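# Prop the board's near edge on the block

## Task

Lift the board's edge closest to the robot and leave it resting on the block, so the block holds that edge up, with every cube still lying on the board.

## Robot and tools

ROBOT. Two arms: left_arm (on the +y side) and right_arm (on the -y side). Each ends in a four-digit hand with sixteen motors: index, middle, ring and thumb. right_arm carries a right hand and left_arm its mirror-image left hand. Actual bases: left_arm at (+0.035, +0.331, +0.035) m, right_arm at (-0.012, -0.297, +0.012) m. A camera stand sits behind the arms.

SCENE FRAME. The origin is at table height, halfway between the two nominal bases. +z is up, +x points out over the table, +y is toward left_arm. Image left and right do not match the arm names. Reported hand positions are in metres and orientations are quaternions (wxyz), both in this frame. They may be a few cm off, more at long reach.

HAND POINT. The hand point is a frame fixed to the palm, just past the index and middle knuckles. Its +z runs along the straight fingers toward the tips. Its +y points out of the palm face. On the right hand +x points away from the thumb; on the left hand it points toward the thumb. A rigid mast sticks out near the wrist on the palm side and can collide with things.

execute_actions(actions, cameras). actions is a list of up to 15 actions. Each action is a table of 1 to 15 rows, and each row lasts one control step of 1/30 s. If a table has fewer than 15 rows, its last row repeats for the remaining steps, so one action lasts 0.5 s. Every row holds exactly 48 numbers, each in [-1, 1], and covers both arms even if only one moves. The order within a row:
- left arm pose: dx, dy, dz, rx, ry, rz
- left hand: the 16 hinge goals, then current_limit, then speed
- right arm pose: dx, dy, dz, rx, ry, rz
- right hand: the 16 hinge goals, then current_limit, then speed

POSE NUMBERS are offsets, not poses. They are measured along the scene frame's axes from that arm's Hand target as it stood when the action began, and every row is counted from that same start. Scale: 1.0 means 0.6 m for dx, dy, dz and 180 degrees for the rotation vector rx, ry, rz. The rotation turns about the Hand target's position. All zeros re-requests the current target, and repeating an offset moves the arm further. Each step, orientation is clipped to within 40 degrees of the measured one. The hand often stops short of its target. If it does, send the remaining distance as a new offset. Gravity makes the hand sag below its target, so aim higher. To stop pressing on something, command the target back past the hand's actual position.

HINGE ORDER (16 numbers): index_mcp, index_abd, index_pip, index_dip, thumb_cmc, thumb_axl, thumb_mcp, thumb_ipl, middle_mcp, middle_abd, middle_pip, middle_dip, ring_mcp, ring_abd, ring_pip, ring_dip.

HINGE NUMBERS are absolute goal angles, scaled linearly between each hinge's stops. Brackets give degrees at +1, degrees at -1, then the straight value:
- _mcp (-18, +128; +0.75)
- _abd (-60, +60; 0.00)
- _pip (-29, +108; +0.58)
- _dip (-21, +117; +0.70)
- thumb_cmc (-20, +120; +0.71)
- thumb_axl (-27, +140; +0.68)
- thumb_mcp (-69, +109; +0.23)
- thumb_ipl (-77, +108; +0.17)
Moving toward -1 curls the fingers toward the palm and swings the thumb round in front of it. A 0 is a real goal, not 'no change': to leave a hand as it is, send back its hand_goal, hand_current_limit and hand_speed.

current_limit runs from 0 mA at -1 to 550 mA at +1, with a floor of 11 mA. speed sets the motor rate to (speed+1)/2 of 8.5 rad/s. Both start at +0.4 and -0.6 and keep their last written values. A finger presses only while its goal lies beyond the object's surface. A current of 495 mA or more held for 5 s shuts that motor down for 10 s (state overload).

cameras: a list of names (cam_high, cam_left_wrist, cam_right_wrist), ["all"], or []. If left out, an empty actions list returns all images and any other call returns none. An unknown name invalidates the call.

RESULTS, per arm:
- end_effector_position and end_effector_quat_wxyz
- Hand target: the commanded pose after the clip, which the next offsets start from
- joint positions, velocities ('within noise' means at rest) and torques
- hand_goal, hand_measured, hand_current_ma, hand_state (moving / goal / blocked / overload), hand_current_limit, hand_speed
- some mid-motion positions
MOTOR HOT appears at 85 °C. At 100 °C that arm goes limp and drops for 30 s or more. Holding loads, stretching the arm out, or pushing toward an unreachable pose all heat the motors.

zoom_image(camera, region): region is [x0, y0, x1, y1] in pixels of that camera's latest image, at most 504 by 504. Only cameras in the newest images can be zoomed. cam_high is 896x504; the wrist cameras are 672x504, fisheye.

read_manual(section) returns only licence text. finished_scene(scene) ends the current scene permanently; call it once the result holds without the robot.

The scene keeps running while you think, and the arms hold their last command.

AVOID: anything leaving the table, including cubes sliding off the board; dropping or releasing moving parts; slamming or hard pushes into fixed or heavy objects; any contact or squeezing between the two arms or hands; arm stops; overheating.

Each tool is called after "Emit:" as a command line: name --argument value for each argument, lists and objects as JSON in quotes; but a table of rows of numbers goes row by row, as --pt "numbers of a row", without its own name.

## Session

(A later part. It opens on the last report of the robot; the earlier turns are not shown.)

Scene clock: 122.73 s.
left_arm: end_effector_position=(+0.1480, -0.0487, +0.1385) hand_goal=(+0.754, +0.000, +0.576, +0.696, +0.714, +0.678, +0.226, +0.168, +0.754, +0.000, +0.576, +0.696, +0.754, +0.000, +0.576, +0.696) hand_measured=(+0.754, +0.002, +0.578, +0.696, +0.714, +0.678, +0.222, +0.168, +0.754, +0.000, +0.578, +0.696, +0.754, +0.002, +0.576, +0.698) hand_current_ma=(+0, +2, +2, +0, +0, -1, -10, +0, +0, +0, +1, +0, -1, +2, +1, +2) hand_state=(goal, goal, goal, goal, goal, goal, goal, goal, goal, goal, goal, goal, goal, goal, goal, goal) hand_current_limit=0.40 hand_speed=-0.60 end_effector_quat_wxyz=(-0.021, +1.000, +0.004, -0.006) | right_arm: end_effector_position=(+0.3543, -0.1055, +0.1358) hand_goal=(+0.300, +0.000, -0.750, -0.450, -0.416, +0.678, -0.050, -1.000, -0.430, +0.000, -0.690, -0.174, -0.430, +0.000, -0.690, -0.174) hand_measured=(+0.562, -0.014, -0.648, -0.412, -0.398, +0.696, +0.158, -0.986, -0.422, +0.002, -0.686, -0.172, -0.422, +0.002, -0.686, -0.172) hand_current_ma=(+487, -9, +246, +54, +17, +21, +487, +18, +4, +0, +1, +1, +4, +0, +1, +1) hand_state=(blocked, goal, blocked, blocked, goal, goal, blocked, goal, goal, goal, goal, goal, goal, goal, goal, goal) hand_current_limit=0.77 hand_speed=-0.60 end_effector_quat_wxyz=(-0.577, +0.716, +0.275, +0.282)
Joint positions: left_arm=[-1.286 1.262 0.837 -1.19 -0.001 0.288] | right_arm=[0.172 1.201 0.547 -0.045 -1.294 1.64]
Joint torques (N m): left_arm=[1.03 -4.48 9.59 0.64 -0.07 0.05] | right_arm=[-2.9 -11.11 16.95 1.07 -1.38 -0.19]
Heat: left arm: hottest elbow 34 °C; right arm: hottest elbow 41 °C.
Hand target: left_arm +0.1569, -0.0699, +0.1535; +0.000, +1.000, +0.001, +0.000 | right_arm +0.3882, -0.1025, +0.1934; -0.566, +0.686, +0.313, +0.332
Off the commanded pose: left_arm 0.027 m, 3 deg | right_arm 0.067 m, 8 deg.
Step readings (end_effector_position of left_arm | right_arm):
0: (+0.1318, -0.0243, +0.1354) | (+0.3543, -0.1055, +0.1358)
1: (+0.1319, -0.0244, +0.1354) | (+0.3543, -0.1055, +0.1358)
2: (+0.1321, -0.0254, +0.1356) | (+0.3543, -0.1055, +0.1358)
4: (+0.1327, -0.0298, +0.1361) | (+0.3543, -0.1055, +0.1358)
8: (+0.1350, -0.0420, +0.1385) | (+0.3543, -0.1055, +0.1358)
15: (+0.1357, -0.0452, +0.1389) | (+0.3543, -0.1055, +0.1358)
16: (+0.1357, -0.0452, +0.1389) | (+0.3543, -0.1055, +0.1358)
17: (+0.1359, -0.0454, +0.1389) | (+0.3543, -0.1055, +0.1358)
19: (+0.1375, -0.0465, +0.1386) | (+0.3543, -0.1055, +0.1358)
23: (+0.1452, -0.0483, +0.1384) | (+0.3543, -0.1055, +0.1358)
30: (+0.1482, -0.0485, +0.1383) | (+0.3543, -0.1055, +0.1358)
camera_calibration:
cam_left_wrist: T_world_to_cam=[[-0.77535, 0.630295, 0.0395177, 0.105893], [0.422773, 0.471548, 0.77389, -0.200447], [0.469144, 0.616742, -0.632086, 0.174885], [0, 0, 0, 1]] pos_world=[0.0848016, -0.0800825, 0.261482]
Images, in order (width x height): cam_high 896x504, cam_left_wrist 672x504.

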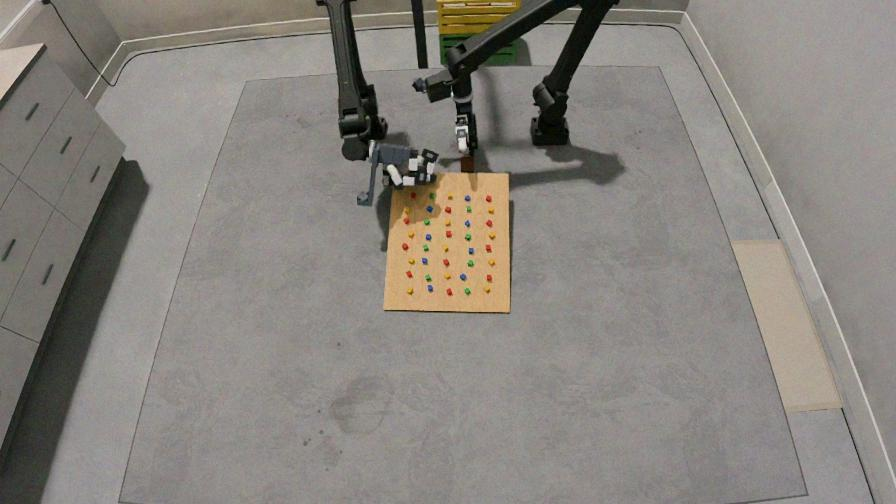

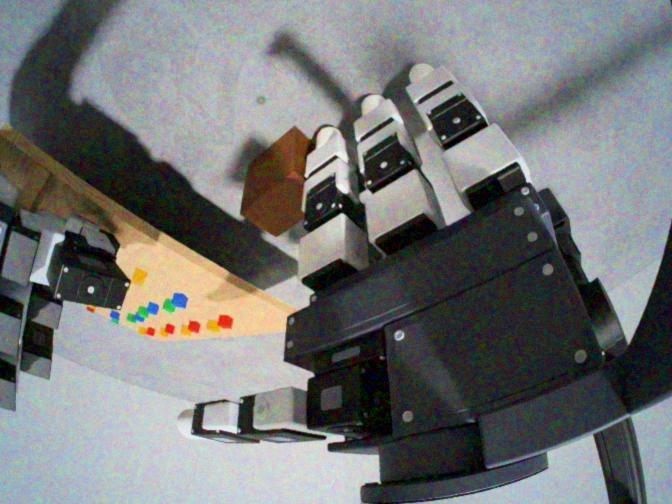

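Emit:
execute_actions --actions '[[[0.032,-0.002,0.002,0,0,0,0.754,0,0.576,0.696,0.714,0.678,0.226,0.168,0.754,0,0.576,0.696,0.754,0,0.576,0.696,0.4,-0.6,0,0,0,0,0,0,0.3,0,-0.75,-0.45,-0.417,0.678,-0.05,-1,-0.43,0,-0.69,-0.174,-0.43,0,-0.69,-0.174,0.77,-0.6]],[[0.032,-0.003,0,0,0,0,0.754,0,0.576,0.696,0.714,0.678,0.226,0.168,0.754,0,0.576,0.696,0.754,0,0.576,0.696,0.4,-0.6,0,0,0,0,0,0,0.3,0,-0.75,-0.45,-0.417,0.678,-0.05,-1,-0.43,0,-0.69,-0.174,-0.43,0,-0.69,-0.174,0.77,-0.6]],[[0.03,-0.003,0,0,0,0,0.754,0,0.576,0.696,0.714,0.678,0.226,0.168,0.754,0,0.576,0.696,0.754,0,0.576,0.696,0.4,-0.6,0,0,0,0,0,0,0.3,0,-0.75,-0.45,-0.417,0.678,-0.05,-1,-0.43,0,-0.69,-0.174,-0.43,0,-0.69,-0.174,0.77,-0.6]]]' --cameras '["cam_high","cam_left_wrist"]'

Emit:
zoom_image --camera "cam_high" --region '[410, 120, 510, 200]'

Emit:
zoom_image --camera "cam_left_wrist" --region '[200, 80, 400, 320]'

Scene clock: 127.80 s.
left_arm: end_effector_position=(+0.2004, -0.0545, +0.1397) hand_goal=(+0.754, +0.000, +0.576, +0.696, +0.714, +0.678, +0.226, +0.168, +0.754, +0.000, +0.576, +0.696, +0.754, +0.000, +0.576, +0.696) hand_measured=(+0.754, -0.004, +0.578, +0.696, +0.714, +0.678, +0.222, +0.168, +0.754, +0.000, +0.578, +0.696, +0.754, +0.002, +0.576, +0.698) hand_current_ma=(-1, -4, +2, +0, +0, -1, -10, +0, +0, +0, +1, +0, -1, +2, +1, +2) hand_state=(goal, goal, goal, goal, goal, goal, goal, goal, goal, goal, goal, goal, goal, goal, goal, goal) hand_current_limit=0.40 hand_speed=-0.60 end_effector_quat_wxyz=(-0.021, +1.000, +0.003, -0.010) | right_arm: end_effector_position=(+0.3543, -0.1055, +0.1358) hand_goal=(+0.300, +0.000, -0.750, -0.450, -0.416, +0.678, -0.050, -1.000, -0.430, +0.000, -0.690, -0.174, -0.430, +0.000, -0.690, -0.174) hand_measured=(+0.562, -0.014, -0.648, -0.412, -0.398, +0.696, +0.158, -0.986, -0.422, +0.002, -0.686, -0.172, -0.422, +0.002, -0.686, -0.172) hand_current_ma=(+487, -9, +246, +54, +17, +21, +487, +18, +4, +0, +1, +1, +4, +0, +1, +1) hand_state=(blocked, goal, blocked, blocked, goal, goal, blocked, goal, goal, goal, goal, goal, goal, goal, goal, goal) hand_current_limit=0.77 hand_speed=-0.60 end_effector_quat_wxyz=(-0.577, +0.716, +0.275, +0.282)
Joint positions: left_arm=[-1.139 1.328 0.9 -1.189 0.001 0.436] | right_arm=[0.172 1.201 0.547 -0.045 -1.294 1.64]
Joint torques (N m): left_arm=[1.08 -5.25 9.68 0.79 -0.06 0.12] | right_arm=[-2.9 -11.11 16.98 1.07 -1.37 -0.19]
Heat: left arm: hottest elbow 34 °C; right arm: hottest elbow 42 °C.
Hand target: left_arm +0.2131, -0.0746, +0.1545; +0.000, +1.000, +0.001, +0.000 | right_arm +0.3882, -0.1025, +0.1934; -0.566, +0.686, +0.313, +0.332
Off the commanded pose: left_arm 0.028 m, 3 deg | right_arm 0.067 m, 8 deg.
Step readings (end_effector_position of left_arm | right_arm):
0: (+0.1480, -0.0487, +0.1385) | (+0.3543, -0.1055, +0.1358)
1: (+0.1481, -0.0487, +0.1385) | (+0.3543, -0.1055, +0.1358)
2: (+0.1492, -0.0486, +0.1385) | (+0.3543, -0.1055, +0.1358)
4: (+0.1528, -0.0492, +0.1389) | (+0.3543, -0.1055, +0.1358)
8: (+0.1637, -0.0498, +0.1394) | (+0.3543, -0.1055, +0.1358)
15: (+0.1663, -0.0502, +0.1395) | (+0.3543, -0.1055, +0.1358)
16: (+0.1665, -0.0504, +0.1399) | (+0.3543, -0.1055, +0.1358)
17: (+0.1675, -0.0503, +0.1398) | (+0.3543, -0.1055, +0.1358)
19: (+0.1707, -0.0512, +0.1400) | (+0.3543, -0.1055, +0.1358)
23: (+0.1815, -0.0517, +0.1400) | (+0.3543, -0.1055, +0.1358)
30: (+0.1842, -0.0521, +0.1398) | (+0.3543, -0.1055, +0.1358)
31: (+0.1841, -0.0523, +0.1398) | (+0.3543, -0.1055, +0.1358)
32: (+0.1852, -0.0523, +0.1399) | (+0.3543, -0.1055, +0.1358)
34: (+0.1883, -0.0532, +0.1401) | (+0.3543, -0.1055, +0.1358)
38: (+0.1983, -0.0539, +0.1401) | (+0.3543, -0.1055, +0.1358)
45: (+0.2007, -0.0544, +0.1400) | (+0.3543, -0.1055, +0.1358)
camera_calibration:
cam_left_wrist: T_world_to_cam=[[-0.774601, 0.630819, 0.0453961, 0.149143], [0.429356, 0.4718, 0.770103, -0.22151], [0.464378, 0.616014, -0.636302, 0.156177], [0, 0, 0, 1]] pos_world=[0.138108, -0.0857812, 0.263191]
Images, in order (width x height): cam_high 896x504, cam_left_wrist 672x504.

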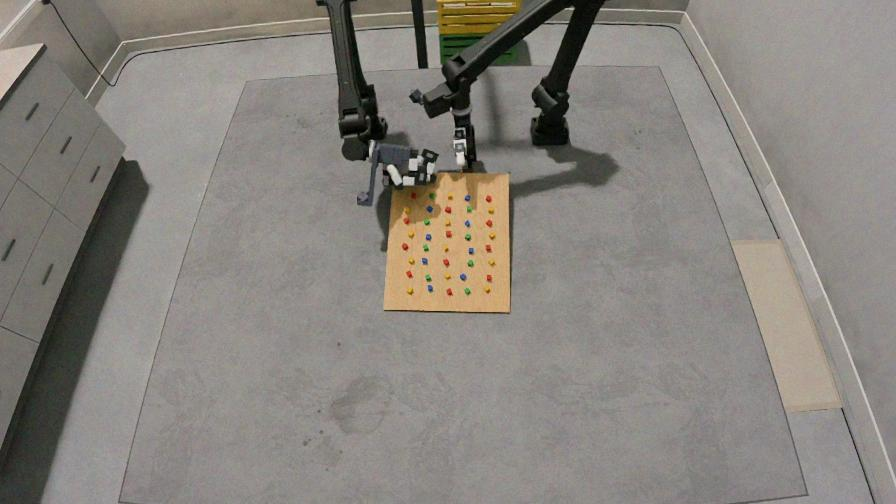

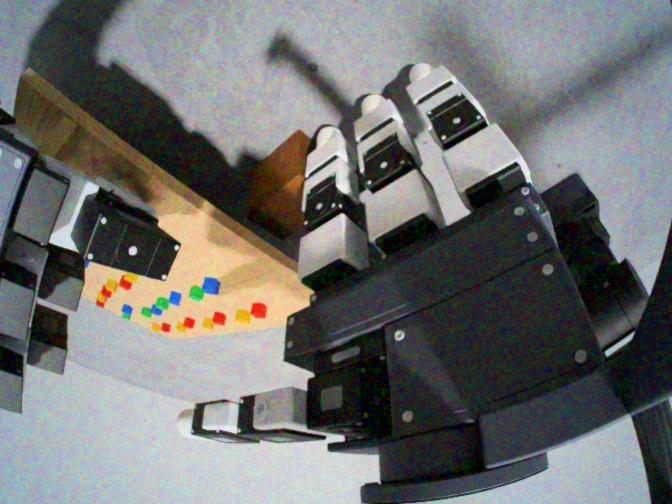

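Scaled by 5.040 from the camera's 896x504 image, which has a finer 1280x720 frame.

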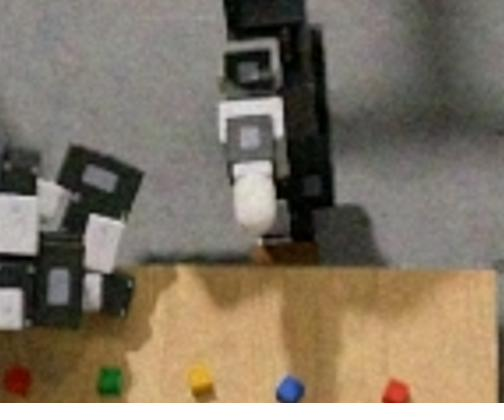

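Scaled by 2.100 from the camera's 672x504 image, which has a finer 960x720 frame.

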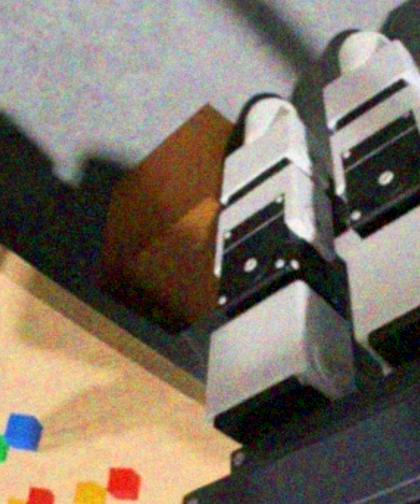

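Emit:
execute_actions --actions '[[[0.018,0.012,0,0,0,0,0.754,0,0.576,0.696,0.714,0.678,0.226,0.168,0.754,0,0.576,0.696,0.754,0,0.576,0.696,0.4,-0.6,0,0,0,0,0,0,0.3,0,-0.75,-0.45,-0.417,0.678,-0.05,-1,-0.43,0,-0.69,-0.174,-0.43,0,-0.69,-0.174,0.77,-0.6]],[[0.018,0.004,0,0,0,0,0.754,0,0.576,0.696,0.714,0.678,0.226,0.168,0.754,0,0.576,0.696,0.754,0,0.576,0.696,0.4,-0.6,0,0,0,0,0,0,0.3,0,-0.75,-0.45,-0.417,0.678,-0.05,-1,-0.43,0,-0.69,-0.174,-0.43,0,-0.69,-0.174,0.77,-0.6]]]' --cameras '["cam_high","cam_left_wrist"]'

Emit:
zoom_image --camera "cam_high" --region '[410, 120, 510, 200]'

Emit:
zoom_image --camera "cam_left_wrist" --region '[200, 80, 400, 320]'

Scene clock: 132.77 s.
left_arm: end_effector_position=(+0.2206, -0.0463, +0.1404) hand_goal=(+0.754, +0.000, +0.576, +0.696, +0.714, +0.678, +0.226, +0.168, +0.754, +0.000, +0.576, +0.696, +0.754, +0.000, +0.576, +0.696) hand_measured=(+0.752, -0.004, +0.578, +0.696, +0.714, +0.678, +0.222, +0.168, +0.754, +0.000, +0.578, +0.696, +0.754, +0.002, +0.576, +0.698) hand_current_ma=(-3, -4, +1, +0, +0, -1, -10, +0, +0, +0, +1, +0, -1, +2, +1, +2) hand_state=(goal, goal, goal, goal, goal, goal, goal, goal, goal, goal, goal, goal, goal, goal, goal, goal) hand_current_limit=0.40 hand_speed=-0.60 end_effector_quat_wxyz=(-0.020, +1.000, +0.003, -0.011) | right_arm: end_effector_position=(+0.3543, -0.1055, +0.1358) hand_goal=(+0.300, +0.000, -0.750, -0.450, -0.416, +0.678, -0.050, -1.000, -0.430, +0.000, -0.690, -0.174, -0.430, +0.000, -0.690, -0.174) hand_measured=(+0.562, -0.014, -0.648, -0.412, -0.398, +0.696, +0.158, -0.986, -0.422, +0.002, -0.686, -0.172, -0.422, +0.002, -0.686, -0.172) hand_current_ma=(+487, -9, +246, +54, +17, +21, +487, +18, +4, +0, +1, +1, +4, +0, +1, +1) hand_state=(blocked, goal, blocked, blocked, goal, goal, blocked, goal, goal, goal, goal, goal, goal, goal, goal, goal) hand_current_limit=0.77 hand_speed=-0.60 end_effector_quat_wxyz=(-0.577, +0.716, +0.275, +0.282)
Joint positions: left_arm=[-1.074 1.332 0.905 -1.189 0.001 0.502] | right_arm=[0.172 1.201 0.547 -0.045 -1.294 1.64]
Joint torques (N m): left_arm=[1.26 -5.3 9.61 0.72 -0.08 0.1] | right_arm=[-2.96 -11.22 16.92 1.09 -1.37 -0.2]
Heat: left arm: hottest elbow 34 °C; right arm: hottest elbow 42 °C.
Hand target: left_arm +0.2348, -0.0650, +0.1546; +0.000, +1.000, +0.001, +0.000 | right_arm +0.3882, -0.1025, +0.1934; -0.566, +0.686, +0.313, +0.332
Off the commanded pose: left_arm 0.027 m, 3 deg | right_arm 0.067 m, 8 deg.
Step readings (end_effector_position of left_arm | right_arm):
0: (+0.2003, -0.0545, +0.1397) | (+0.3543, -0.1055, +0.1358)
1: (+0.2005, -0.0545, +0.1397) | (+0.3543, -0.1055, +0.1358)
2: (+0.2013, -0.0541, +0.1397) | (+0.3543, -0.1055, +0.1358)
4: (+0.2031, -0.0532, +0.1397) | (+0.3543, -0.1055, +0.1358)
8: (+0.2096, -0.0501, +0.1397) | (+0.3543, -0.1055, +0.1358)
15: (+0.2109, -0.0493, +0.1397) | (+0.3543, -0.1055, +0.1358)
16: (+0.2110, -0.0493, +0.1397) | (+0.3543, -0.1055, +0.1358)
17: (+0.2114, -0.0491, +0.1398) | (+0.3543, -0.1055, +0.1358)
19: (+0.2130, -0.0482, +0.1398) | (+0.3543, -0.1055, +0.1358)
23: (+0.2190, -0.0460, +0.1400) | (+0.3543, -0.1055, +0.1358)
30: (+0.2206, -0.0460, +0.1400) | (+0.3543, -0.1055, +0.1358)
camera_calibration:
cam_left_wrist: T_world_to_cam=[[-0.773855, 0.631726, 0.0455015, 0.15947], [0.431435, 0.473178, 0.768093, -0.234592], [0.463694, 0.614024, -0.63872, 0.142569], [0, 0, 0, 1]] pos_world=[0.158509, -0.0772782, 0.263993]
Images, in order (width x height): cam_high 896x504, cam_left_wrist 672x504.

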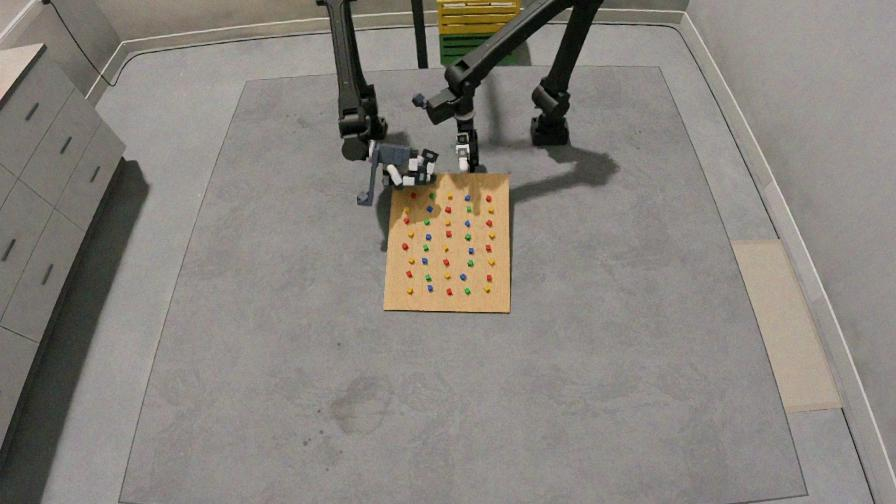

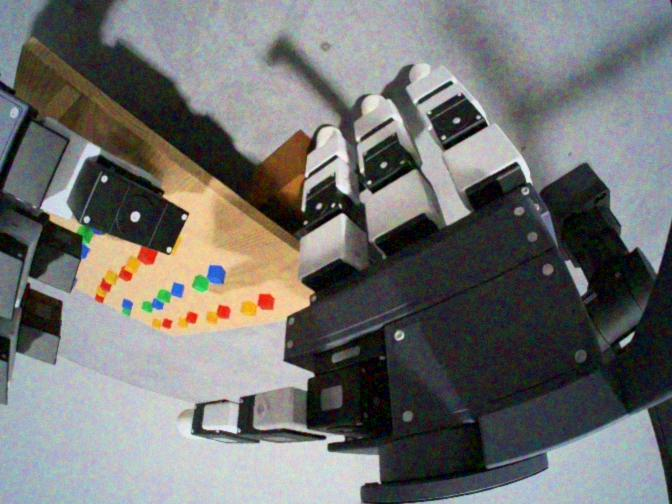

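Scaled by 5.040 from the camera's 896x504 image, which has a finer 1280x720 frame.

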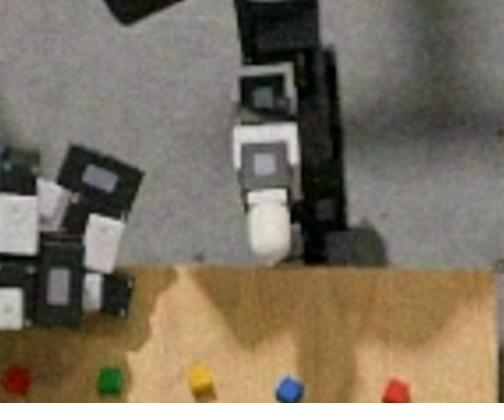

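Scaled by 2.100 from the camera's 672x504 image, which has a finer 960x720 frame.

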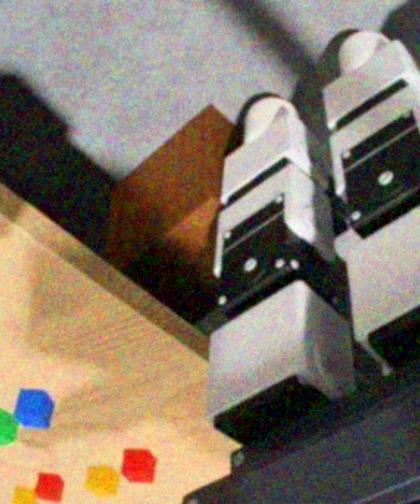

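Emit:
execute_actions --actions '[[[-0.04,0,0,0,0,0,0.754,0,0.576,0.696,0.714,0.678,0.226,0.168,0.754,0,0.576,0.696,0.754,0,0.576,0.696,0.4,-0.6,0,0,0,0,0,0,0.3,0,-0.75,-0.45,-0.417,0.678,-0.05,-1,-0.43,0,-0.69,-0.174,-0.43,0,-0.69,-0.174,0.77,-0.6]],[[-0.05,0,0,0,0,0,0.754,0,0.576,0.696,0.714,0.678,0.226,0.168,0.754,0,0.576,0.696,0.754,0,0.576,0.696,0.4,-0.6,-0.025,0,-0.033,0,0,0,0.3,0,-0.75,-0.45,-0.417,0.678,-0.05,-1,-0.43,0,-0.69,-0.174,-0.43,0,-0.69,-0.174,0.77,-0.6]],[[-0.03,0.03,0,0,0,0,0.754,0,0.576,0.696,0.714,0.678,0.226,0.168,0.754,0,0.576,0.696,0.754,0,0.576,0.696,0.4,-0.6,-0.025,0,-0.033,0,0,0,0.3,0,-0.75,-0.45,-0.417,0.678,-0.05,-1,-0.43,0,-0.69,-0.174,-0.43,0,-0.69,-0.174,0.77,-0.6]],[[0,0.03,0,0,0,0,0.754,0,0.576,0.696,0.714,0.678,0.226,0.168,0.754,0,0.576,0.696,0.754,0,0.576,0.696,0.4,-0.6,-0.005,0,-0.02,0,0,0,0.3,0,-0.75,-0.45,-0.417,0.678,-0.05,-1,-0.43,0,-0.69,-0.174,-0.43,0,-0.69,-0.174,0.77,-0.6]]]' --cameras '["cam_high","cam_left_wrist"]'

Emit:
zoom_image --camera "cam_high" --region '[370, 150, 530, 320]'

Emit:
zoom_image --camera "cam_left_wrist" --region '[100, 0, 400, 280]'

Scene clock: 141.83 s.
left_arm: end_effector_position=(+0.1596, -0.0327, +0.1493) hand_goal=(+0.754, +0.000, +0.576, +0.696, +0.714, +0.678, +0.226, +0.168, +0.754, +0.000, +0.576, +0.696, +0.754, +0.000, +0.576, +0.696) hand_measured=(+0.752, -0.002, +0.578, +0.696, +0.714, +0.678, +0.222, +0.168, +0.754, +0.000, +0.578, +0.696, +0.754, +0.002, +0.576, +0.698) hand_current_ma=(-2, -2, +1, +0, +0, -1, -10, +0, +0, +0, +1, +0, -1, +2, +1, +2) hand_state=(goal, goal, goal, goal, goal, goal, goal, goal, goal, goal, goal, goal, goal, goal, goal, goal) hand_current_limit=0.40 hand_speed=-0.60 end_effector_quat_wxyz=(-0.003, +1.000, -0.002, -0.002) | right_arm: end_effector_position=(+0.3474, -0.1072, +0.1233) hand_goal=(+0.300, +0.000, -0.750, -0.450, -0.416, +0.678, -0.050, -1.000, -0.430, +0.000, -0.690, -0.174, -0.430, +0.000, -0.690, -0.174) hand_measured=(+0.560, -0.014, -0.648, -0.430, -0.394, +0.700, +0.154, -0.992, -0.422, +0.002, -0.686, -0.172, -0.422, +0.002, -0.686, -0.172) hand_current_ma=(+487, -9, +246, +19, +24, +31, +487, +8, +4, +0, +1, +1, +4, +0, +1, +1) hand_state=(blocked, goal, blocked, goal, blocked, blocked, blocked, goal, goal, goal, goal, goal, goal, goal, goal, goal) hand_current_limit=0.77 hand_speed=-0.60 end_effector_quat_wxyz=(-0.566, +0.701, +0.297, +0.315)
Joint positions: left_arm=[-1.228 1.193 0.803 -1.187 0.002 0.357] | right_arm=[0.172 1.2 0.463 0.126 -1.288 1.64]
Joint torques (N m): left_arm=[1.26 -6.18 6.34 -0.31 -0.12 -0.02] | right_arm=[-1.96 -8.64 10.55 2.1 -1.17 0.01]
Heat: left arm: hottest elbow 34 °C; right arm: hottest elbow 43 °C.
Hand target: left_arm +0.1628, -0.0291, +0.1547; +0.000, +1.000, +0.001, +0.000 | right_arm +0.3552, -0.1025, +0.1418; -0.566, +0.687, +0.313, +0.332
Off the commanded pose: left_arm 0.007 m, 1 deg | right_arm 0.021 m, 3 deg.
Step readings (end_effector_position of left_arm | right_arm):
0: (+0.2205, -0.0464, +0.1404) | (+0.3543, -0.1055, +0.1358)
1: (+0.2205, -0.0464, +0.1404) | (+0.3543, -0.1055, +0.1358)
2: (+0.2204, -0.0464, +0.1404) | (+0.3543, -0.1055, +0.1358)
4: (+0.2186, -0.0474, +0.1403) | (+0.3543, -0.1055, +0.1358)
8: (+0.2108, -0.0513, +0.1403) | (+0.3543, -0.1055, +0.1358)
15: (+0.2067, -0.0534, +0.1403) | (+0.3543, -0.1055, +0.1358)
16: (+0.2067, -0.0534, +0.1403) | (+0.3543, -0.1055, +0.1358)
17: (+0.2052, -0.0541, +0.1405) | (+0.3543, -0.1055, +0.1358)
19: (+0.2012, -0.0560, +0.1413) | (+0.3551, -0.1054, +0.1365)
23: (+0.1848, -0.0612, +0.1449) | (+0.3571, -0.1051, +0.1383)
30: (+0.1800, -0.0626, +0.1469) | (+0.3592, -0.1049, +0.1404)
31: (+0.1800, -0.0623, +0.1468) | (+0.3593, -0.1048, +0.1404)
32: (+0.1796, -0.0612, +0.1463) | (+0.3590, -0.1049, +0.1399)
34: (+0.1758, -0.0555, +0.1444) | (+0.3578, -0.1054, +0.1375)
38: (+0.1669, -0.0464, +0.1446) | (+0.3517, -0.1066, +0.1290)
45: (+0.1644, -0.0461, +0.1480) | (+0.3485, -0.1070, +0.1251)
46: (+0.1644, -0.0460, +0.1478) | (+0.3483, -0.1070, +0.1248)
47: (+0.1642, -0.0453, +0.1477) | (+0.3483, -0.1070, +0.1247)
49: (+0.1627, -0.0410, +0.1466) | (+0.3479, -0.1071, +0.1241)
53: (+0.1598, -0.0332, +0.1468) | (+0.3475, -0.1072, +0.1234)
60: (+0.1596, -0.0327, +0.1493) | (+0.3474, -0.1073, +0.1232)
camera_calibration:
cam_left_wrist: T_world_to_cam=[[-0.768283, 0.640025, 0.0104483, 0.10787], [0.422441, 0.494698, 0.759485, -0.218232], [0.480921, 0.587913, -0.650441, 0.166285], [0, 0, 0, 1]] pos_world=[0.0950949, -0.0588415, 0.272776]
Images, in order (width x height): cam_high 896x504, cam_left_wrist 672x504.

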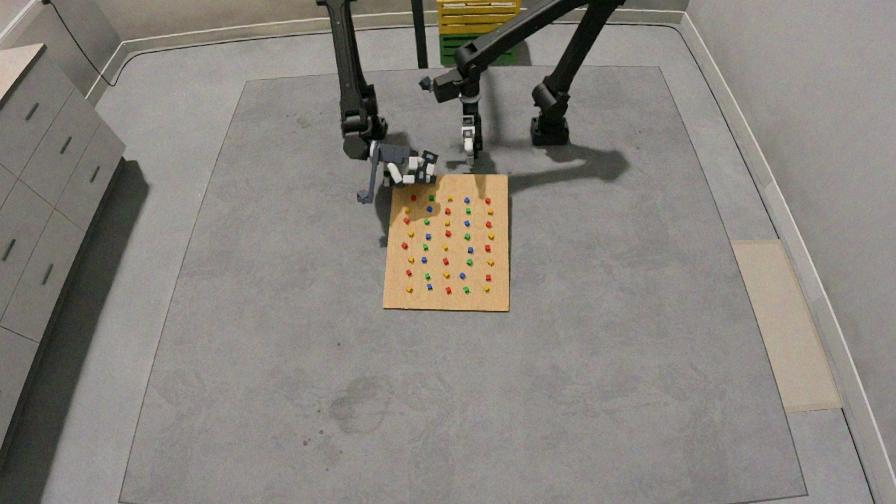

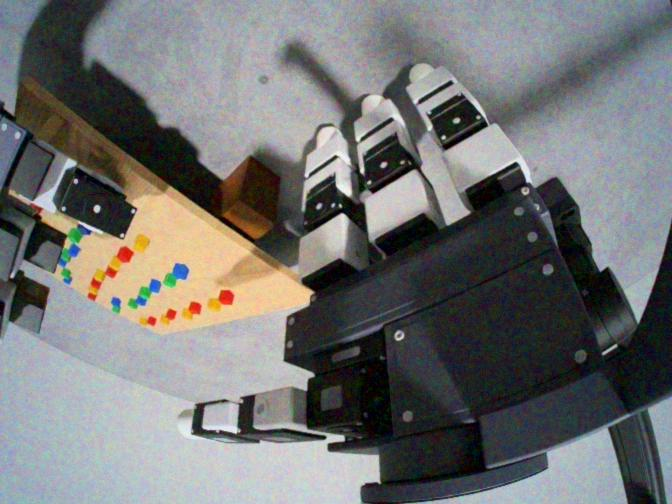

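Scaled by 2.965 from the camera's 896x504 image, which has a finer 1280x720 frame.

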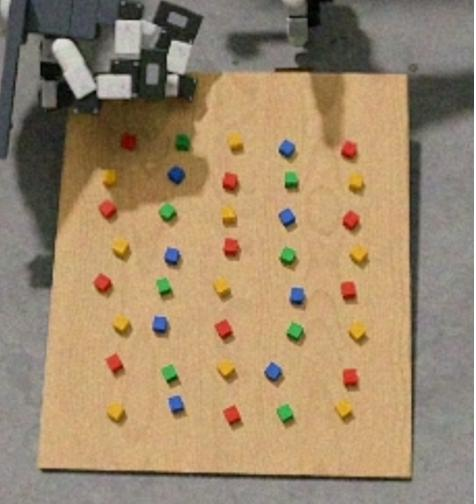

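Scaled by 1.680 from the camera's 672x504 image, which has a finer 960x720 frame.

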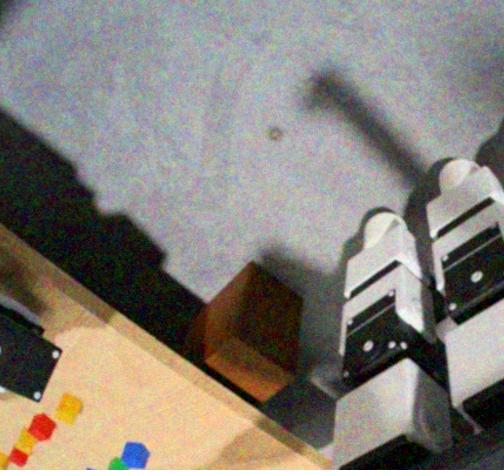

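Emit:
execute_actions --actions '[[[0,0,0,0,0,0,0.754,0,0.576,0.696,0.714,0.678,0.226,0.168,0.754,0,0.576,0.696,0.754,0,0.576,0.696,0.4,-0.6,-0.006,0,-0.02,0,0,0,0.3,0,-0.75,-0.45,-0.417,0.678,-0.05,-1,-0.43,0,-0.69,-0.174,-0.43,0,-0.69,-0.174,0.77,-0.6]],[[0,0,0,0,0,0,0.754,0,0.576,0.696,0.714,0.678,0.226,0.168,0.754,0,0.576,0.696,0.754,0,0.576,0.696,0.4,-0.6,-0.004,0,-0.012,0,0,0,0.32,0,-0.73,-0.45,-0.417,0.678,-0.02,-1,-0.43,0,-0.69,-0.174,-0.43,0,-0.69,-0.174,0.6,-0.6]]]' --cameras '["cam_high","cam_left_wrist"]'

Emit:
zoom_image --camera "cam_high" --region '[370, 150, 530, 320]'

Emit:
zoom_image --camera "cam_left_wrist" --region '[180, 100, 350, 260]'

Scene clock: 146.50 s.
left_arm: end_effector_position=(+0.1596, -0.0327, +0.1493) hand_goal=(+0.754, +0.000, +0.576, +0.696, +0.714, +0.678, +0.226, +0.168, +0.754, +0.000, +0.576, +0.696, +0.754, +0.000, +0.576, +0.696) hand_measured=(+0.752, -0.002, +0.578, +0.696, +0.714, +0.678, +0.222, +0.168, +0.754, +0.000, +0.578, +0.696, +0.754, +0.002, +0.576, +0.698) hand_current_ma=(-2, -2, +1, +0, +0, -1, -10, +0, +0, +0, +1, +0, -1, +2, +1, +2) hand_state=(goal, goal, goal, goal, goal, goal, goal, goal, goal, goal, goal, goal, goal, goal, goal, goal) hand_current_limit=0.40 hand_speed=-0.60 end_effector_quat_wxyz=(-0.003, +1.000, -0.002, -0.002) | right_arm: end_effector_position=(+0.3463, -0.1069, +0.1192) hand_goal=(+0.320, +0.000, -0.730, -0.450, -0.416, +0.678, -0.020, -1.000, -0.430, +0.000, -0.690, -0.174, -0.430, +0.000, -0.690, -0.174) hand_measured=(+0.560, -0.004, -0.648, -0.452, -0.394, +0.700, +0.144, -1.000, -0.422, +0.002, -0.686, -0.172, -0.422, +0.002, -0.686, -0.172) hand_current_ma=(+440, -1, +173, +0, +23, +30, +440, +0, +4, +0, +1, +1, +4, +0, +1, +1) hand_state=(blocked, goal, blocked, goal, blocked, blocked, blocked, goal, goal, goal, goal, goal, goal, goal, goal, goal) hand_current_limit=0.60 hand_speed=-0.60 end_effector_quat_wxyz=(-0.564, +0.693, +0.306, +0.329)
Joint positions: left_arm=[-1.228 1.193 0.803 -1.187 0.002 0.357] | right_arm=[0.172 1.213 0.432 0.217 -1.29 1.651]
Joint torques (N m): left_arm=[1.32 -6.12 6.31 -0.38 -0.11 -0.02] | right_arm=[-1.85 -6.42 9.4 2.03 -0.89 -0.04]
Heat: left arm: hottest elbow 34 °C; right arm: hottest elbow 43 °C.
Hand target: left_arm +0.1628, -0.0291, +0.1547; +0.000, +1.000, +0.001, +0.000 | right_arm +0.3492, -0.1025, +0.1225; -0.566, +0.687, +0.313, +0.332
Off the commanded pose: left_arm 0.007 m, 1 deg | right_arm 0.006 m, 1 deg.
Step readings (end_effector_position of left_arm | right_arm):
0: (+0.1596, -0.0327, +0.1493) | (+0.3474, -0.1072, +0.1233)
1: (+0.1596, -0.0327, +0.1493) | (+0.3475, -0.1072, +0.1234)
2: (+0.1596, -0.0327, +0.1493) | (+0.3474, -0.1072, +0.1232)
4: (+0.1596, -0.0327, +0.1493) | (+0.3470, -0.1074, +0.1225)
8: (+0.1596, -0.0327, +0.1493) | (+0.3462, -0.1074, +0.1198)
15: (+0.1596, -0.0327, +0.1493) | (+0.3463, -0.1074, +0.1201)
16: (+0.1596, -0.0327, +0.1493) | (+0.3463, -0.1074, +0.1199)
17: (+0.1596, -0.0327, +0.1493) | (+0.3462, -0.1074, +0.1197)
19: (+0.1596, -0.0327, +0.1493) | (+0.3462, -0.1073, +0.1194)
23: (+0.1596, -0.0327, +0.1493) | (+0.3464, -0.1070, +0.1191)
30: (+0.1596, -0.0327, +0.1493) | (+0.3463, -0.1070, +0.1193)
camera_calibration:
cam_left_wrist: T_world_to_cam=[[-0.768283, 0.640025, 0.0104483, 0.10787], [0.422441, 0.494698, 0.759485, -0.218232], [0.480921, 0.587913, -0.650441, 0.166285], [0, 0, 0, 1]] pos_world=[0.0950949, -0.0588415, 0.272776]
Images, in order (width x height): cam_high 896x504, cam_left_wrist 672x504.

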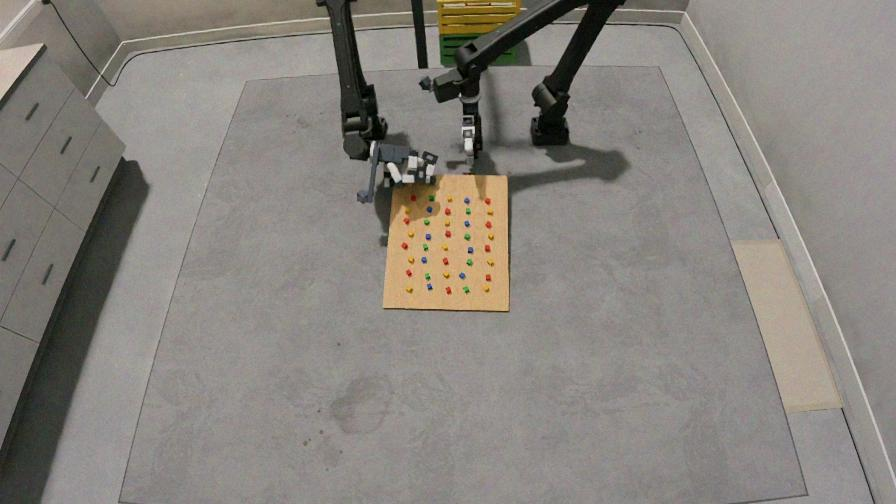

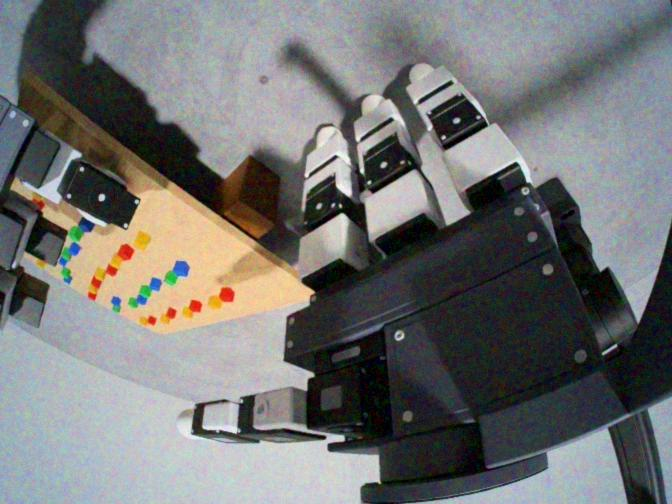

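Scaled by 2.965 from the camera's 896x504 image, which has a finer 1280x720 frame.

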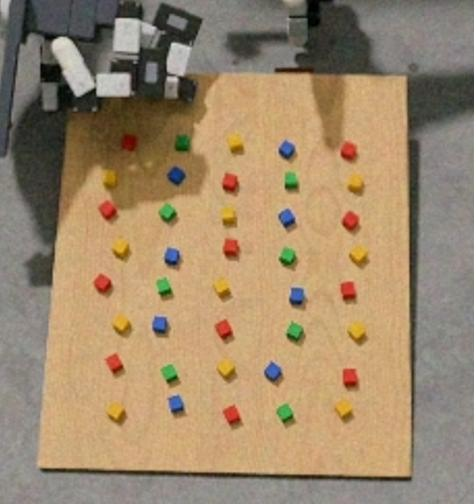

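Scaled by 2.965 from the camera's 672x504 image, which has a finer 960x720 frame.

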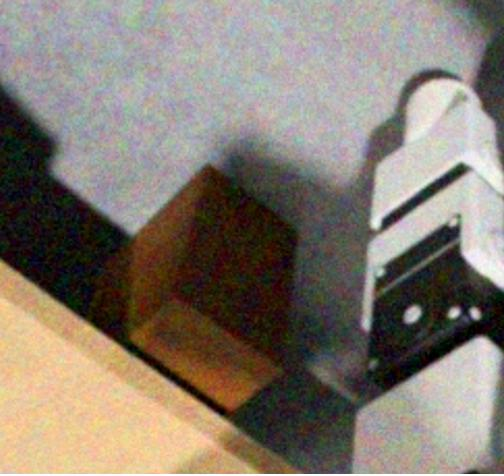

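Emit:
execute_actions --actions '[[[0,0,0,0,0,0,0.754,0,0.576,0.696,0.714,0.678,0.226,0.168,0.754,0,0.576,0.696,0.754,0,0.576,0.696,0.4,-0.6,-0.002,0,-0.014,0,0,0,0.38,0,-0.7,-0.45,-0.417,0.678,0.03,-1,-0.43,0,-0.69,-0.174,-0.43,0,-0.69,-0.174,0.5,-0.6]],[[0,0,0,0,0,0,0.754,0,0.576,0.696,0.714,0.678,0.226,0.168,0.754,0,0.576,0.696,0.754,0,0.576,0.696,0.4,-0.6,0,0,0,0,0,0,0.5,0,-0.67,-0.46,-0.417,0.678,0.1,-1,-0.43,0,-0.69,-0.174,-0.43,0,-0.69,-0.174,0.4,-0.7]]]' --cameras '["cam_high","cam_right_wrist"]'

Emit:
zoom_image --camera "cam_high" --region '[370, 150, 530, 320]'

Scene clock: 151.00 s.
left_arm: end_effector_position=(+0.1596, -0.0327, +0.1493) hand_goal=(+0.754, +0.000, +0.576, +0.696, +0.714, +0.678, +0.226, +0.168, +0.754, +0.000, +0.576, +0.696, +0.754, +0.000, +0.576, +0.696) hand_measured=(+0.752, -0.002, +0.578, +0.696, +0.714, +0.678, +0.222, +0.168, +0.754, +0.000, +0.578, +0.696, +0.754, +0.002, +0.576, +0.698) hand_current_ma=(-2, -2, +1, +0, +0, -1, -10, +0, +0, +0, +1, +0, -1, +2, +1, +2) hand_state=(goal, goal, goal, goal, goal, goal, goal, goal, goal, goal, goal, goal, goal, goal, goal, goal) hand_current_limit=0.40 hand_speed=-0.60 end_effector_quat_wxyz=(-0.003, +1.000, -0.002, -0.002) | right_arm: end_effector_position=(+0.3480, -0.1059, +0.1188) hand_goal=(+0.500, +0.000, -0.670, -0.460, -0.416, +0.678, +0.100, -1.000, -0.430, +0.000, -0.690, -0.174, -0.430, +0.000, -0.690, -0.174) hand_measured=(+0.564, +0.004, -0.636, -0.474, -0.394, +0.700, +0.138, -1.000, -0.422, +0.002, -0.686, -0.172, -0.422, +0.002, -0.686, -0.172) hand_current_ma=(+133, +1, +44, -11, +23, +30, +82, +0, +4, +0, +1, +1, +4, +0, +1, +1) hand_state=(blocked, goal, blocked, goal, blocked, blocked, blocked, goal, goal, goal, goal, goal, goal, goal, goal, goal) hand_current_limit=0.40 hand_speed=-0.70 end_effector_quat_wxyz=(-0.564, +0.687, +0.312, +0.336)
Joint positions: left_arm=[-1.228 1.193 0.803 -1.187 0.002 0.357] | right_arm=[0.172 1.226 0.426 0.261 -1.296 1.655]
Joint torques (N m): left_arm=[1.44 -6.12 6.26 -0.29 -0.12 -0.02] | right_arm=[-1.67 -5.83 8.66 1.83 -0.59 -0.05]
Heat: left arm: hottest elbow 33 °C; right arm: hottest elbow 43 °C.
Hand target: left_arm +0.1628, -0.0291, +0.1547; +0.000, +1.000, +0.001, +0.000 | right_arm +0.3479, -0.1025, +0.1142; -0.566, +0.686, +0.313, +0.332
Off the commanded pose: left_arm 0.007 m, 1 deg | right_arm 0.006 m, 1 deg.
Step readings (end_effector_position of left_arm | right_arm):
0: (+0.1596, -0.0327, +0.1493) | (+0.3463, -0.1069, +0.1192)
1: (+0.1596, -0.0327, +0.1493) | (+0.3464, -0.1069, +0.1192)
2: (+0.1596, -0.0327, +0.1493) | (+0.3463, -0.1069, +0.1189)
4: (+0.1596, -0.0327, +0.1493) | (+0.3464, -0.1066, +0.1186)
8: (+0.1596, -0.0327, +0.1493) | (+0.3473, -0.1061, +0.1184)
15: (+0.1596, -0.0327, +0.1493) | (+0.3479, -0.1060, +0.1187)
16: (+0.1596, -0.0327, +0.1493) | (+0.3479, -0.1059, +0.1188)
17: (+0.1596, -0.0327, +0.1493) | (+0.3478, -0.1059, +0.1186)
19: (+0.1596, -0.0327, +0.1493) | (+0.3480, -0.1059, +0.1186)
23: (+0.1596, -0.0327, +0.1493) | (+0.3480, -0.1059, +0.1187)
30: (+0.1596, -0.0327, +0.1493) | (+0.3480, -0.1059, +0.1188)
camera_calibration:
cam_right_wrist: T_world_to_cam=[[0.0854307, -0.176343, -0.980614, 0.0941798], [-0.729903, -0.68101, 0.0588767, 0.121502], [-0.678191, 0.710724, -0.186893, 0.45783], [0, 0, 0, 1]] pos_world=[0.391135, -0.226038, 0.170765]
Images, in order (width x height): cam_high 896x504, cam_right_wrist 672x504.

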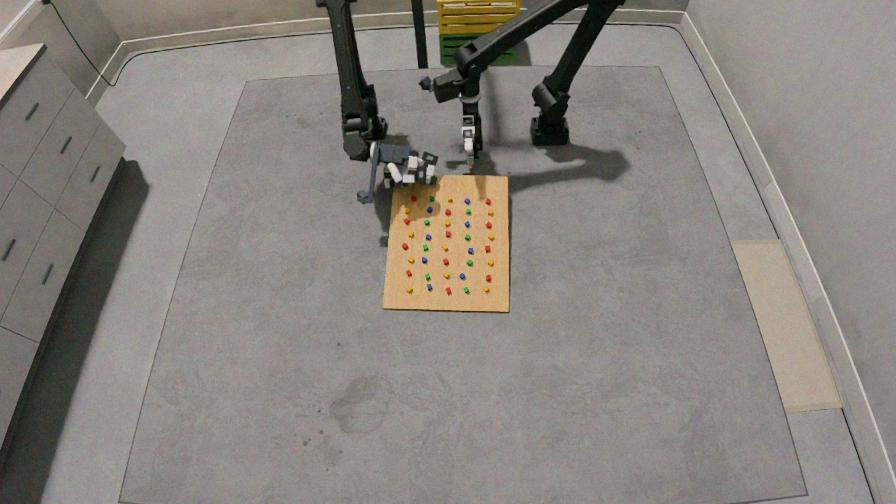

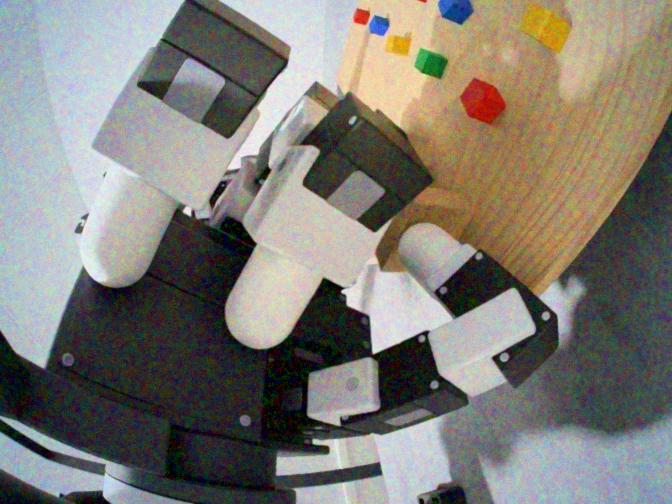

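Scaled by 2.965 from the camera's 896x504 image, which has a finer 1280x720 frame.

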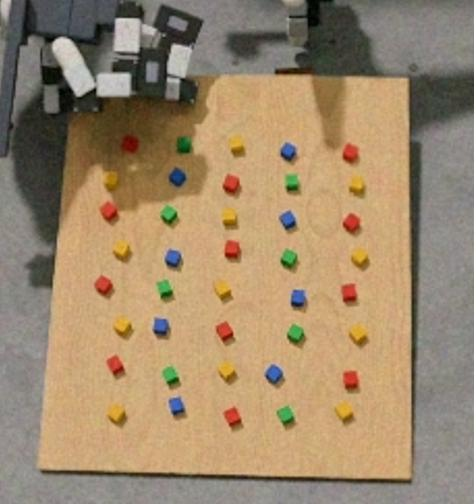

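Emit:
execute_actions --actions '[[[0,0,0,0,0,0,0.754,0,0.576,0.696,0.714,0.678,0.226,0.168,0.754,0,0.576,0.696,0.754,0,0.576,0.696,0.4,-0.6,0,0,0.006,0,0,0,0.6,0,-0.65,-0.46,-0.417,0.678,0.145,-1,-0.43,0,-0.69,-0.174,-0.43,0,-0.69,-0.174,0.4,-0.7]],[[0,0,0,0,0,0,0.754,0,0.576,0.696,0.714,0.678,0.226,0.168,0.754,0,0.576,0.696,0.754,0,0.576,0.696,0.4,-0.6,0,0,0,0,0,0,0.78,0,-0.65,-0.44,-0.417,0.678,0.15,-1,-0.43,0,-0.69,-0.174,-0.43,0,-0.69,-0.174,0.4,-0.7]],[[0,0.03,0.02,0,0,0,0.754,0,0.576,0.696,0.714,0.678,0.226,0.168,0.754,0,0.576,0.696,0.754,0,0.576,0.696,0.4,-0.6,0,-0.01,0.025,0,0,0,0.86,0,-0.65,-0.44,-0.417,0.678,0.17,-0.98,-0.43,0,-0.69,-0.174,-0.43,0,-0.69,-0.174,0.4,-0.6]],[[0,0.05,0.04,0,0,0,0.754,0,0.576,0.696,0.714,0.678,0.226,0.168,0.754,0,0.576,0.696,0.754,0,0.576,0.696,0.4,-0.6,0.01,0,0.035,0,0,0,0.86,0,-0.65,-0.44,-0.417,0.678,0.18,-0.97,-0.43,0,-0.69,-0.174,-0.43,0,-0.69,-0.174,0.4,-0.6]],[[0,0.08,0.04,0,0,0,0.754,0,0.576,0.696,0.714,0.678,0.226,0.168,0.754,0,0.576,0.696,0.754,0,0.576,0.696,0.4,-0.6,0,0,0.05,0,0,0,0.86,0,-0.65,-0.44,-0.417,0.678,0.18,-0.97,-0.43,0,-0.69,-0.174,-0.43,0,-0.69,-0.174,0.4,-0.6]]]' --cameras '["cam_high","cam_right_wrist"]'

Emit:
zoom_image --camera "cam_high" --region '[370, 150, 530, 320]'

Scene clock: 157.97 s.
left_arm: end_effector_position=(+0.1621, +0.0648, +0.2109) hand_goal=(+0.754, +0.000, +0.576, +0.696, +0.714, +0.678, +0.226, +0.168, +0.754, +0.000, +0.576, +0.696, +0.754, +0.000, +0.576, +0.696) hand_measured=(+0.752, -0.002, +0.576, +0.696, +0.714, +0.678, +0.222, +0.168, +0.752, +0.000, +0.576, +0.696, +0.752, +0.002, +0.576, +0.698) hand_current_ma=(-3, -2, +1, +0, +0, -1, -10, +0, -1, +0, +1, +0, -2, +2, +1, +2) hand_state=(goal, goal, goal, goal, goal, goal, goal, goal, goal, goal, goal, goal, goal, goal, goal, goal) hand_current_limit=0.40 hand_speed=-0.60 end_effector_quat_wxyz=(-0.001, +1.000, +0.003, +0.001) | right_arm: end_effector_position=(+0.3334, -0.1077, +0.1564) hand_goal=(+0.860, +0.000, -0.650, -0.440, -0.416, +0.678, +0.180, -0.970, -0.430, +0.000, -0.690, -0.174, -0.430, +0.000, -0.690, -0.174) hand_measured=(+0.848, +0.004, -0.648, -0.442, -0.408, +0.680, +0.178, -0.972, -0.422, +0.002, -0.686, -0.172, -0.422, +0.002, -0.686, -0.172) hand_current_ma=(-9, +1, +1, -1, +4, +1, +0, +0, +4, +0, +1, +1, +4, +0, +1, +1) hand_state=(goal, goal, goal, goal, goal, goal, goal, goal, goal, goal, goal, goal, goal, goal, goal, goal) hand_current_limit=0.40 hand_speed=-0.60 end_effector_quat_wxyz=(-0.575, +0.698, +0.296, +0.307)
Joint positions: left_arm=[-1.063 0.869 0.764 -1.465 -0.003 0.513] | right_arm=[0.167 1.08 0.492 -0.038 -1.312 1.64]
Joint torques (N m): left_arm=[1.38 -2.02 7.41 -0.36 0.07 0.06] | right_arm=[-3.14 -6.89 14.67 0.84 -0.79 -0.22]
Heat: left arm: hottest elbow 33 °C; right arm: hottest elbow 43 °C.
Hand target: left_arm +0.1629, +0.0669, +0.2147; +0.000, +1.000, +0.001, +0.001 | right_arm +0.3540, -0.1085, +0.1837; -0.566, +0.687, +0.313, +0.332
Off the commanded pose: left_arm 0.004 m, 0 deg | right_arm 0.034 m, 4 deg.
Step readings (end_effector_position of left_arm | right_arm):
0: (+0.1596, -0.0327, +0.1493) | (+0.3480, -0.1059, +0.1188)
1: (+0.1596, -0.0327, +0.1493) | (+0.3480, -0.1059, +0.1187)
2: (+0.1596, -0.0327, +0.1493) | (+0.3480, -0.1059, +0.1188)
4: (+0.1596, -0.0327, +0.1493) | (+0.3480, -0.1059, +0.1188)
8: (+0.1596, -0.0327, +0.1493) | (+0.3480, -0.1059, +0.1188)
15: (+0.1596, -0.0327, +0.1493) | (+0.3480, -0.1059, +0.1188)
16: (+0.1596, -0.0327, +0.1493) | (+0.3480, -0.1059, +0.1187)
17: (+0.1596, -0.0327, +0.1493) | (+0.3480, -0.1059, +0.1187)
19: (+0.1596, -0.0327, +0.1493) | (+0.3480, -0.1059, +0.1187)
23: (+0.1596, -0.0327, +0.1493) | (+0.3480, -0.1059, +0.1187)
30: (+0.1596, -0.0327, +0.1493) | (+0.3480, -0.1059, +0.1187)
31: (+0.1597, -0.0325, +0.1493) | (+0.3480, -0.1059, +0.1187)
32: (+0.1596, -0.0315, +0.1493) | (+0.3472, -0.1059, +0.1180)
34: (+0.1598, -0.0267, +0.1509) | (+0.3444, -0.1056, +0.1164)
38: (+0.1611, -0.0175, +0.1584) | (+0.3391, -0.1056, +0.1160)
45: (+0.1614, -0.0150, +0.1627) | (+0.3357, -0.1064, +0.1160)
46: (+0.1613, -0.0145, +0.1628) | (+0.3355, -0.1064, +0.1158)
47: (+0.1612, -0.0122, +0.1629) | (+0.3346, -0.1066, +0.1153)
49: (+0.1610, -0.0051, +0.1662) | (+0.3325, -0.1070, +0.1160)
53: (+0.1621, +0.0092, +0.1802) | (+0.3304, -0.1075, +0.1219)
60: (+0.1617, +0.0158, +0.1869) | (+0.3326, -0.1077, +0.1273)
61: (+0.1617, +0.0164, +0.1869) | (+0.3325, -0.1077, +0.1272)
62: (+0.1613, +0.0192, +0.1868) | (+0.3319, -0.1078, +0.1275)
64: (+0.1617, +0.0297, +0.1898) | (+0.3307, -0.1079, +0.1307)
68: (+0.1639, +0.0529, +0.2036) | (+0.3327, -0.1077, +0.1484)
75: (+0.1631, +0.0638, +0.2112) | (+0.3354, -0.1075, +0.1586)
camera_calibration:
cam_right_wrist: T_world_to_cam=[[0.0154401, -0.17942, -0.983651, 0.155481], [-0.716611, -0.688051, 0.114253, 0.0935606], [-0.697302, 0.703131, -0.139198, 0.454252], [0, 0, 0, 1]] pos_world=[0.381397, -0.227128, 0.205481]
Images, in order (width x height): cam_high 896x504, cam_right_wrist 672x504.

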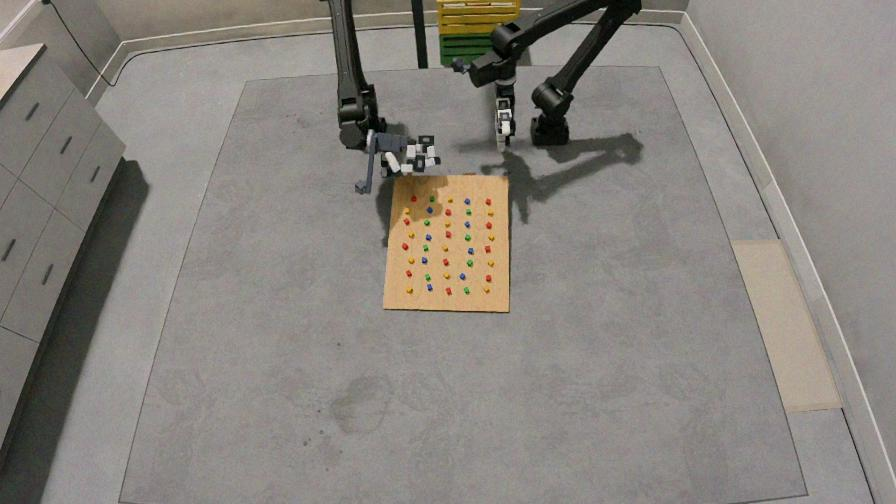

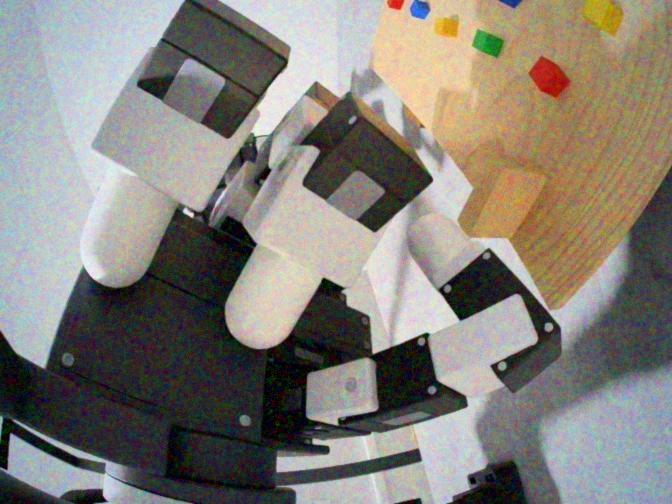

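Scaled by 2.965 from the camera's 896x504 image, which has a finer 1280x720 frame.

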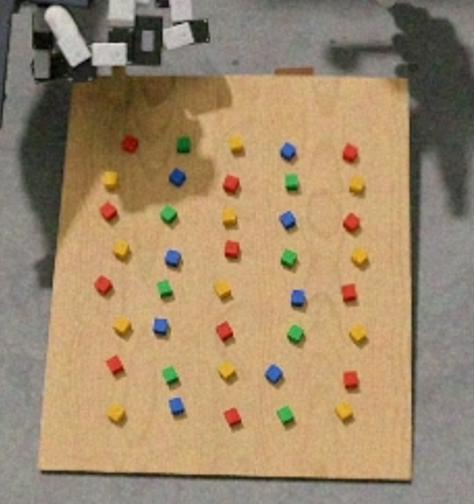

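Emit:
finished_scene --scene 2

The scene is finished: the task was done.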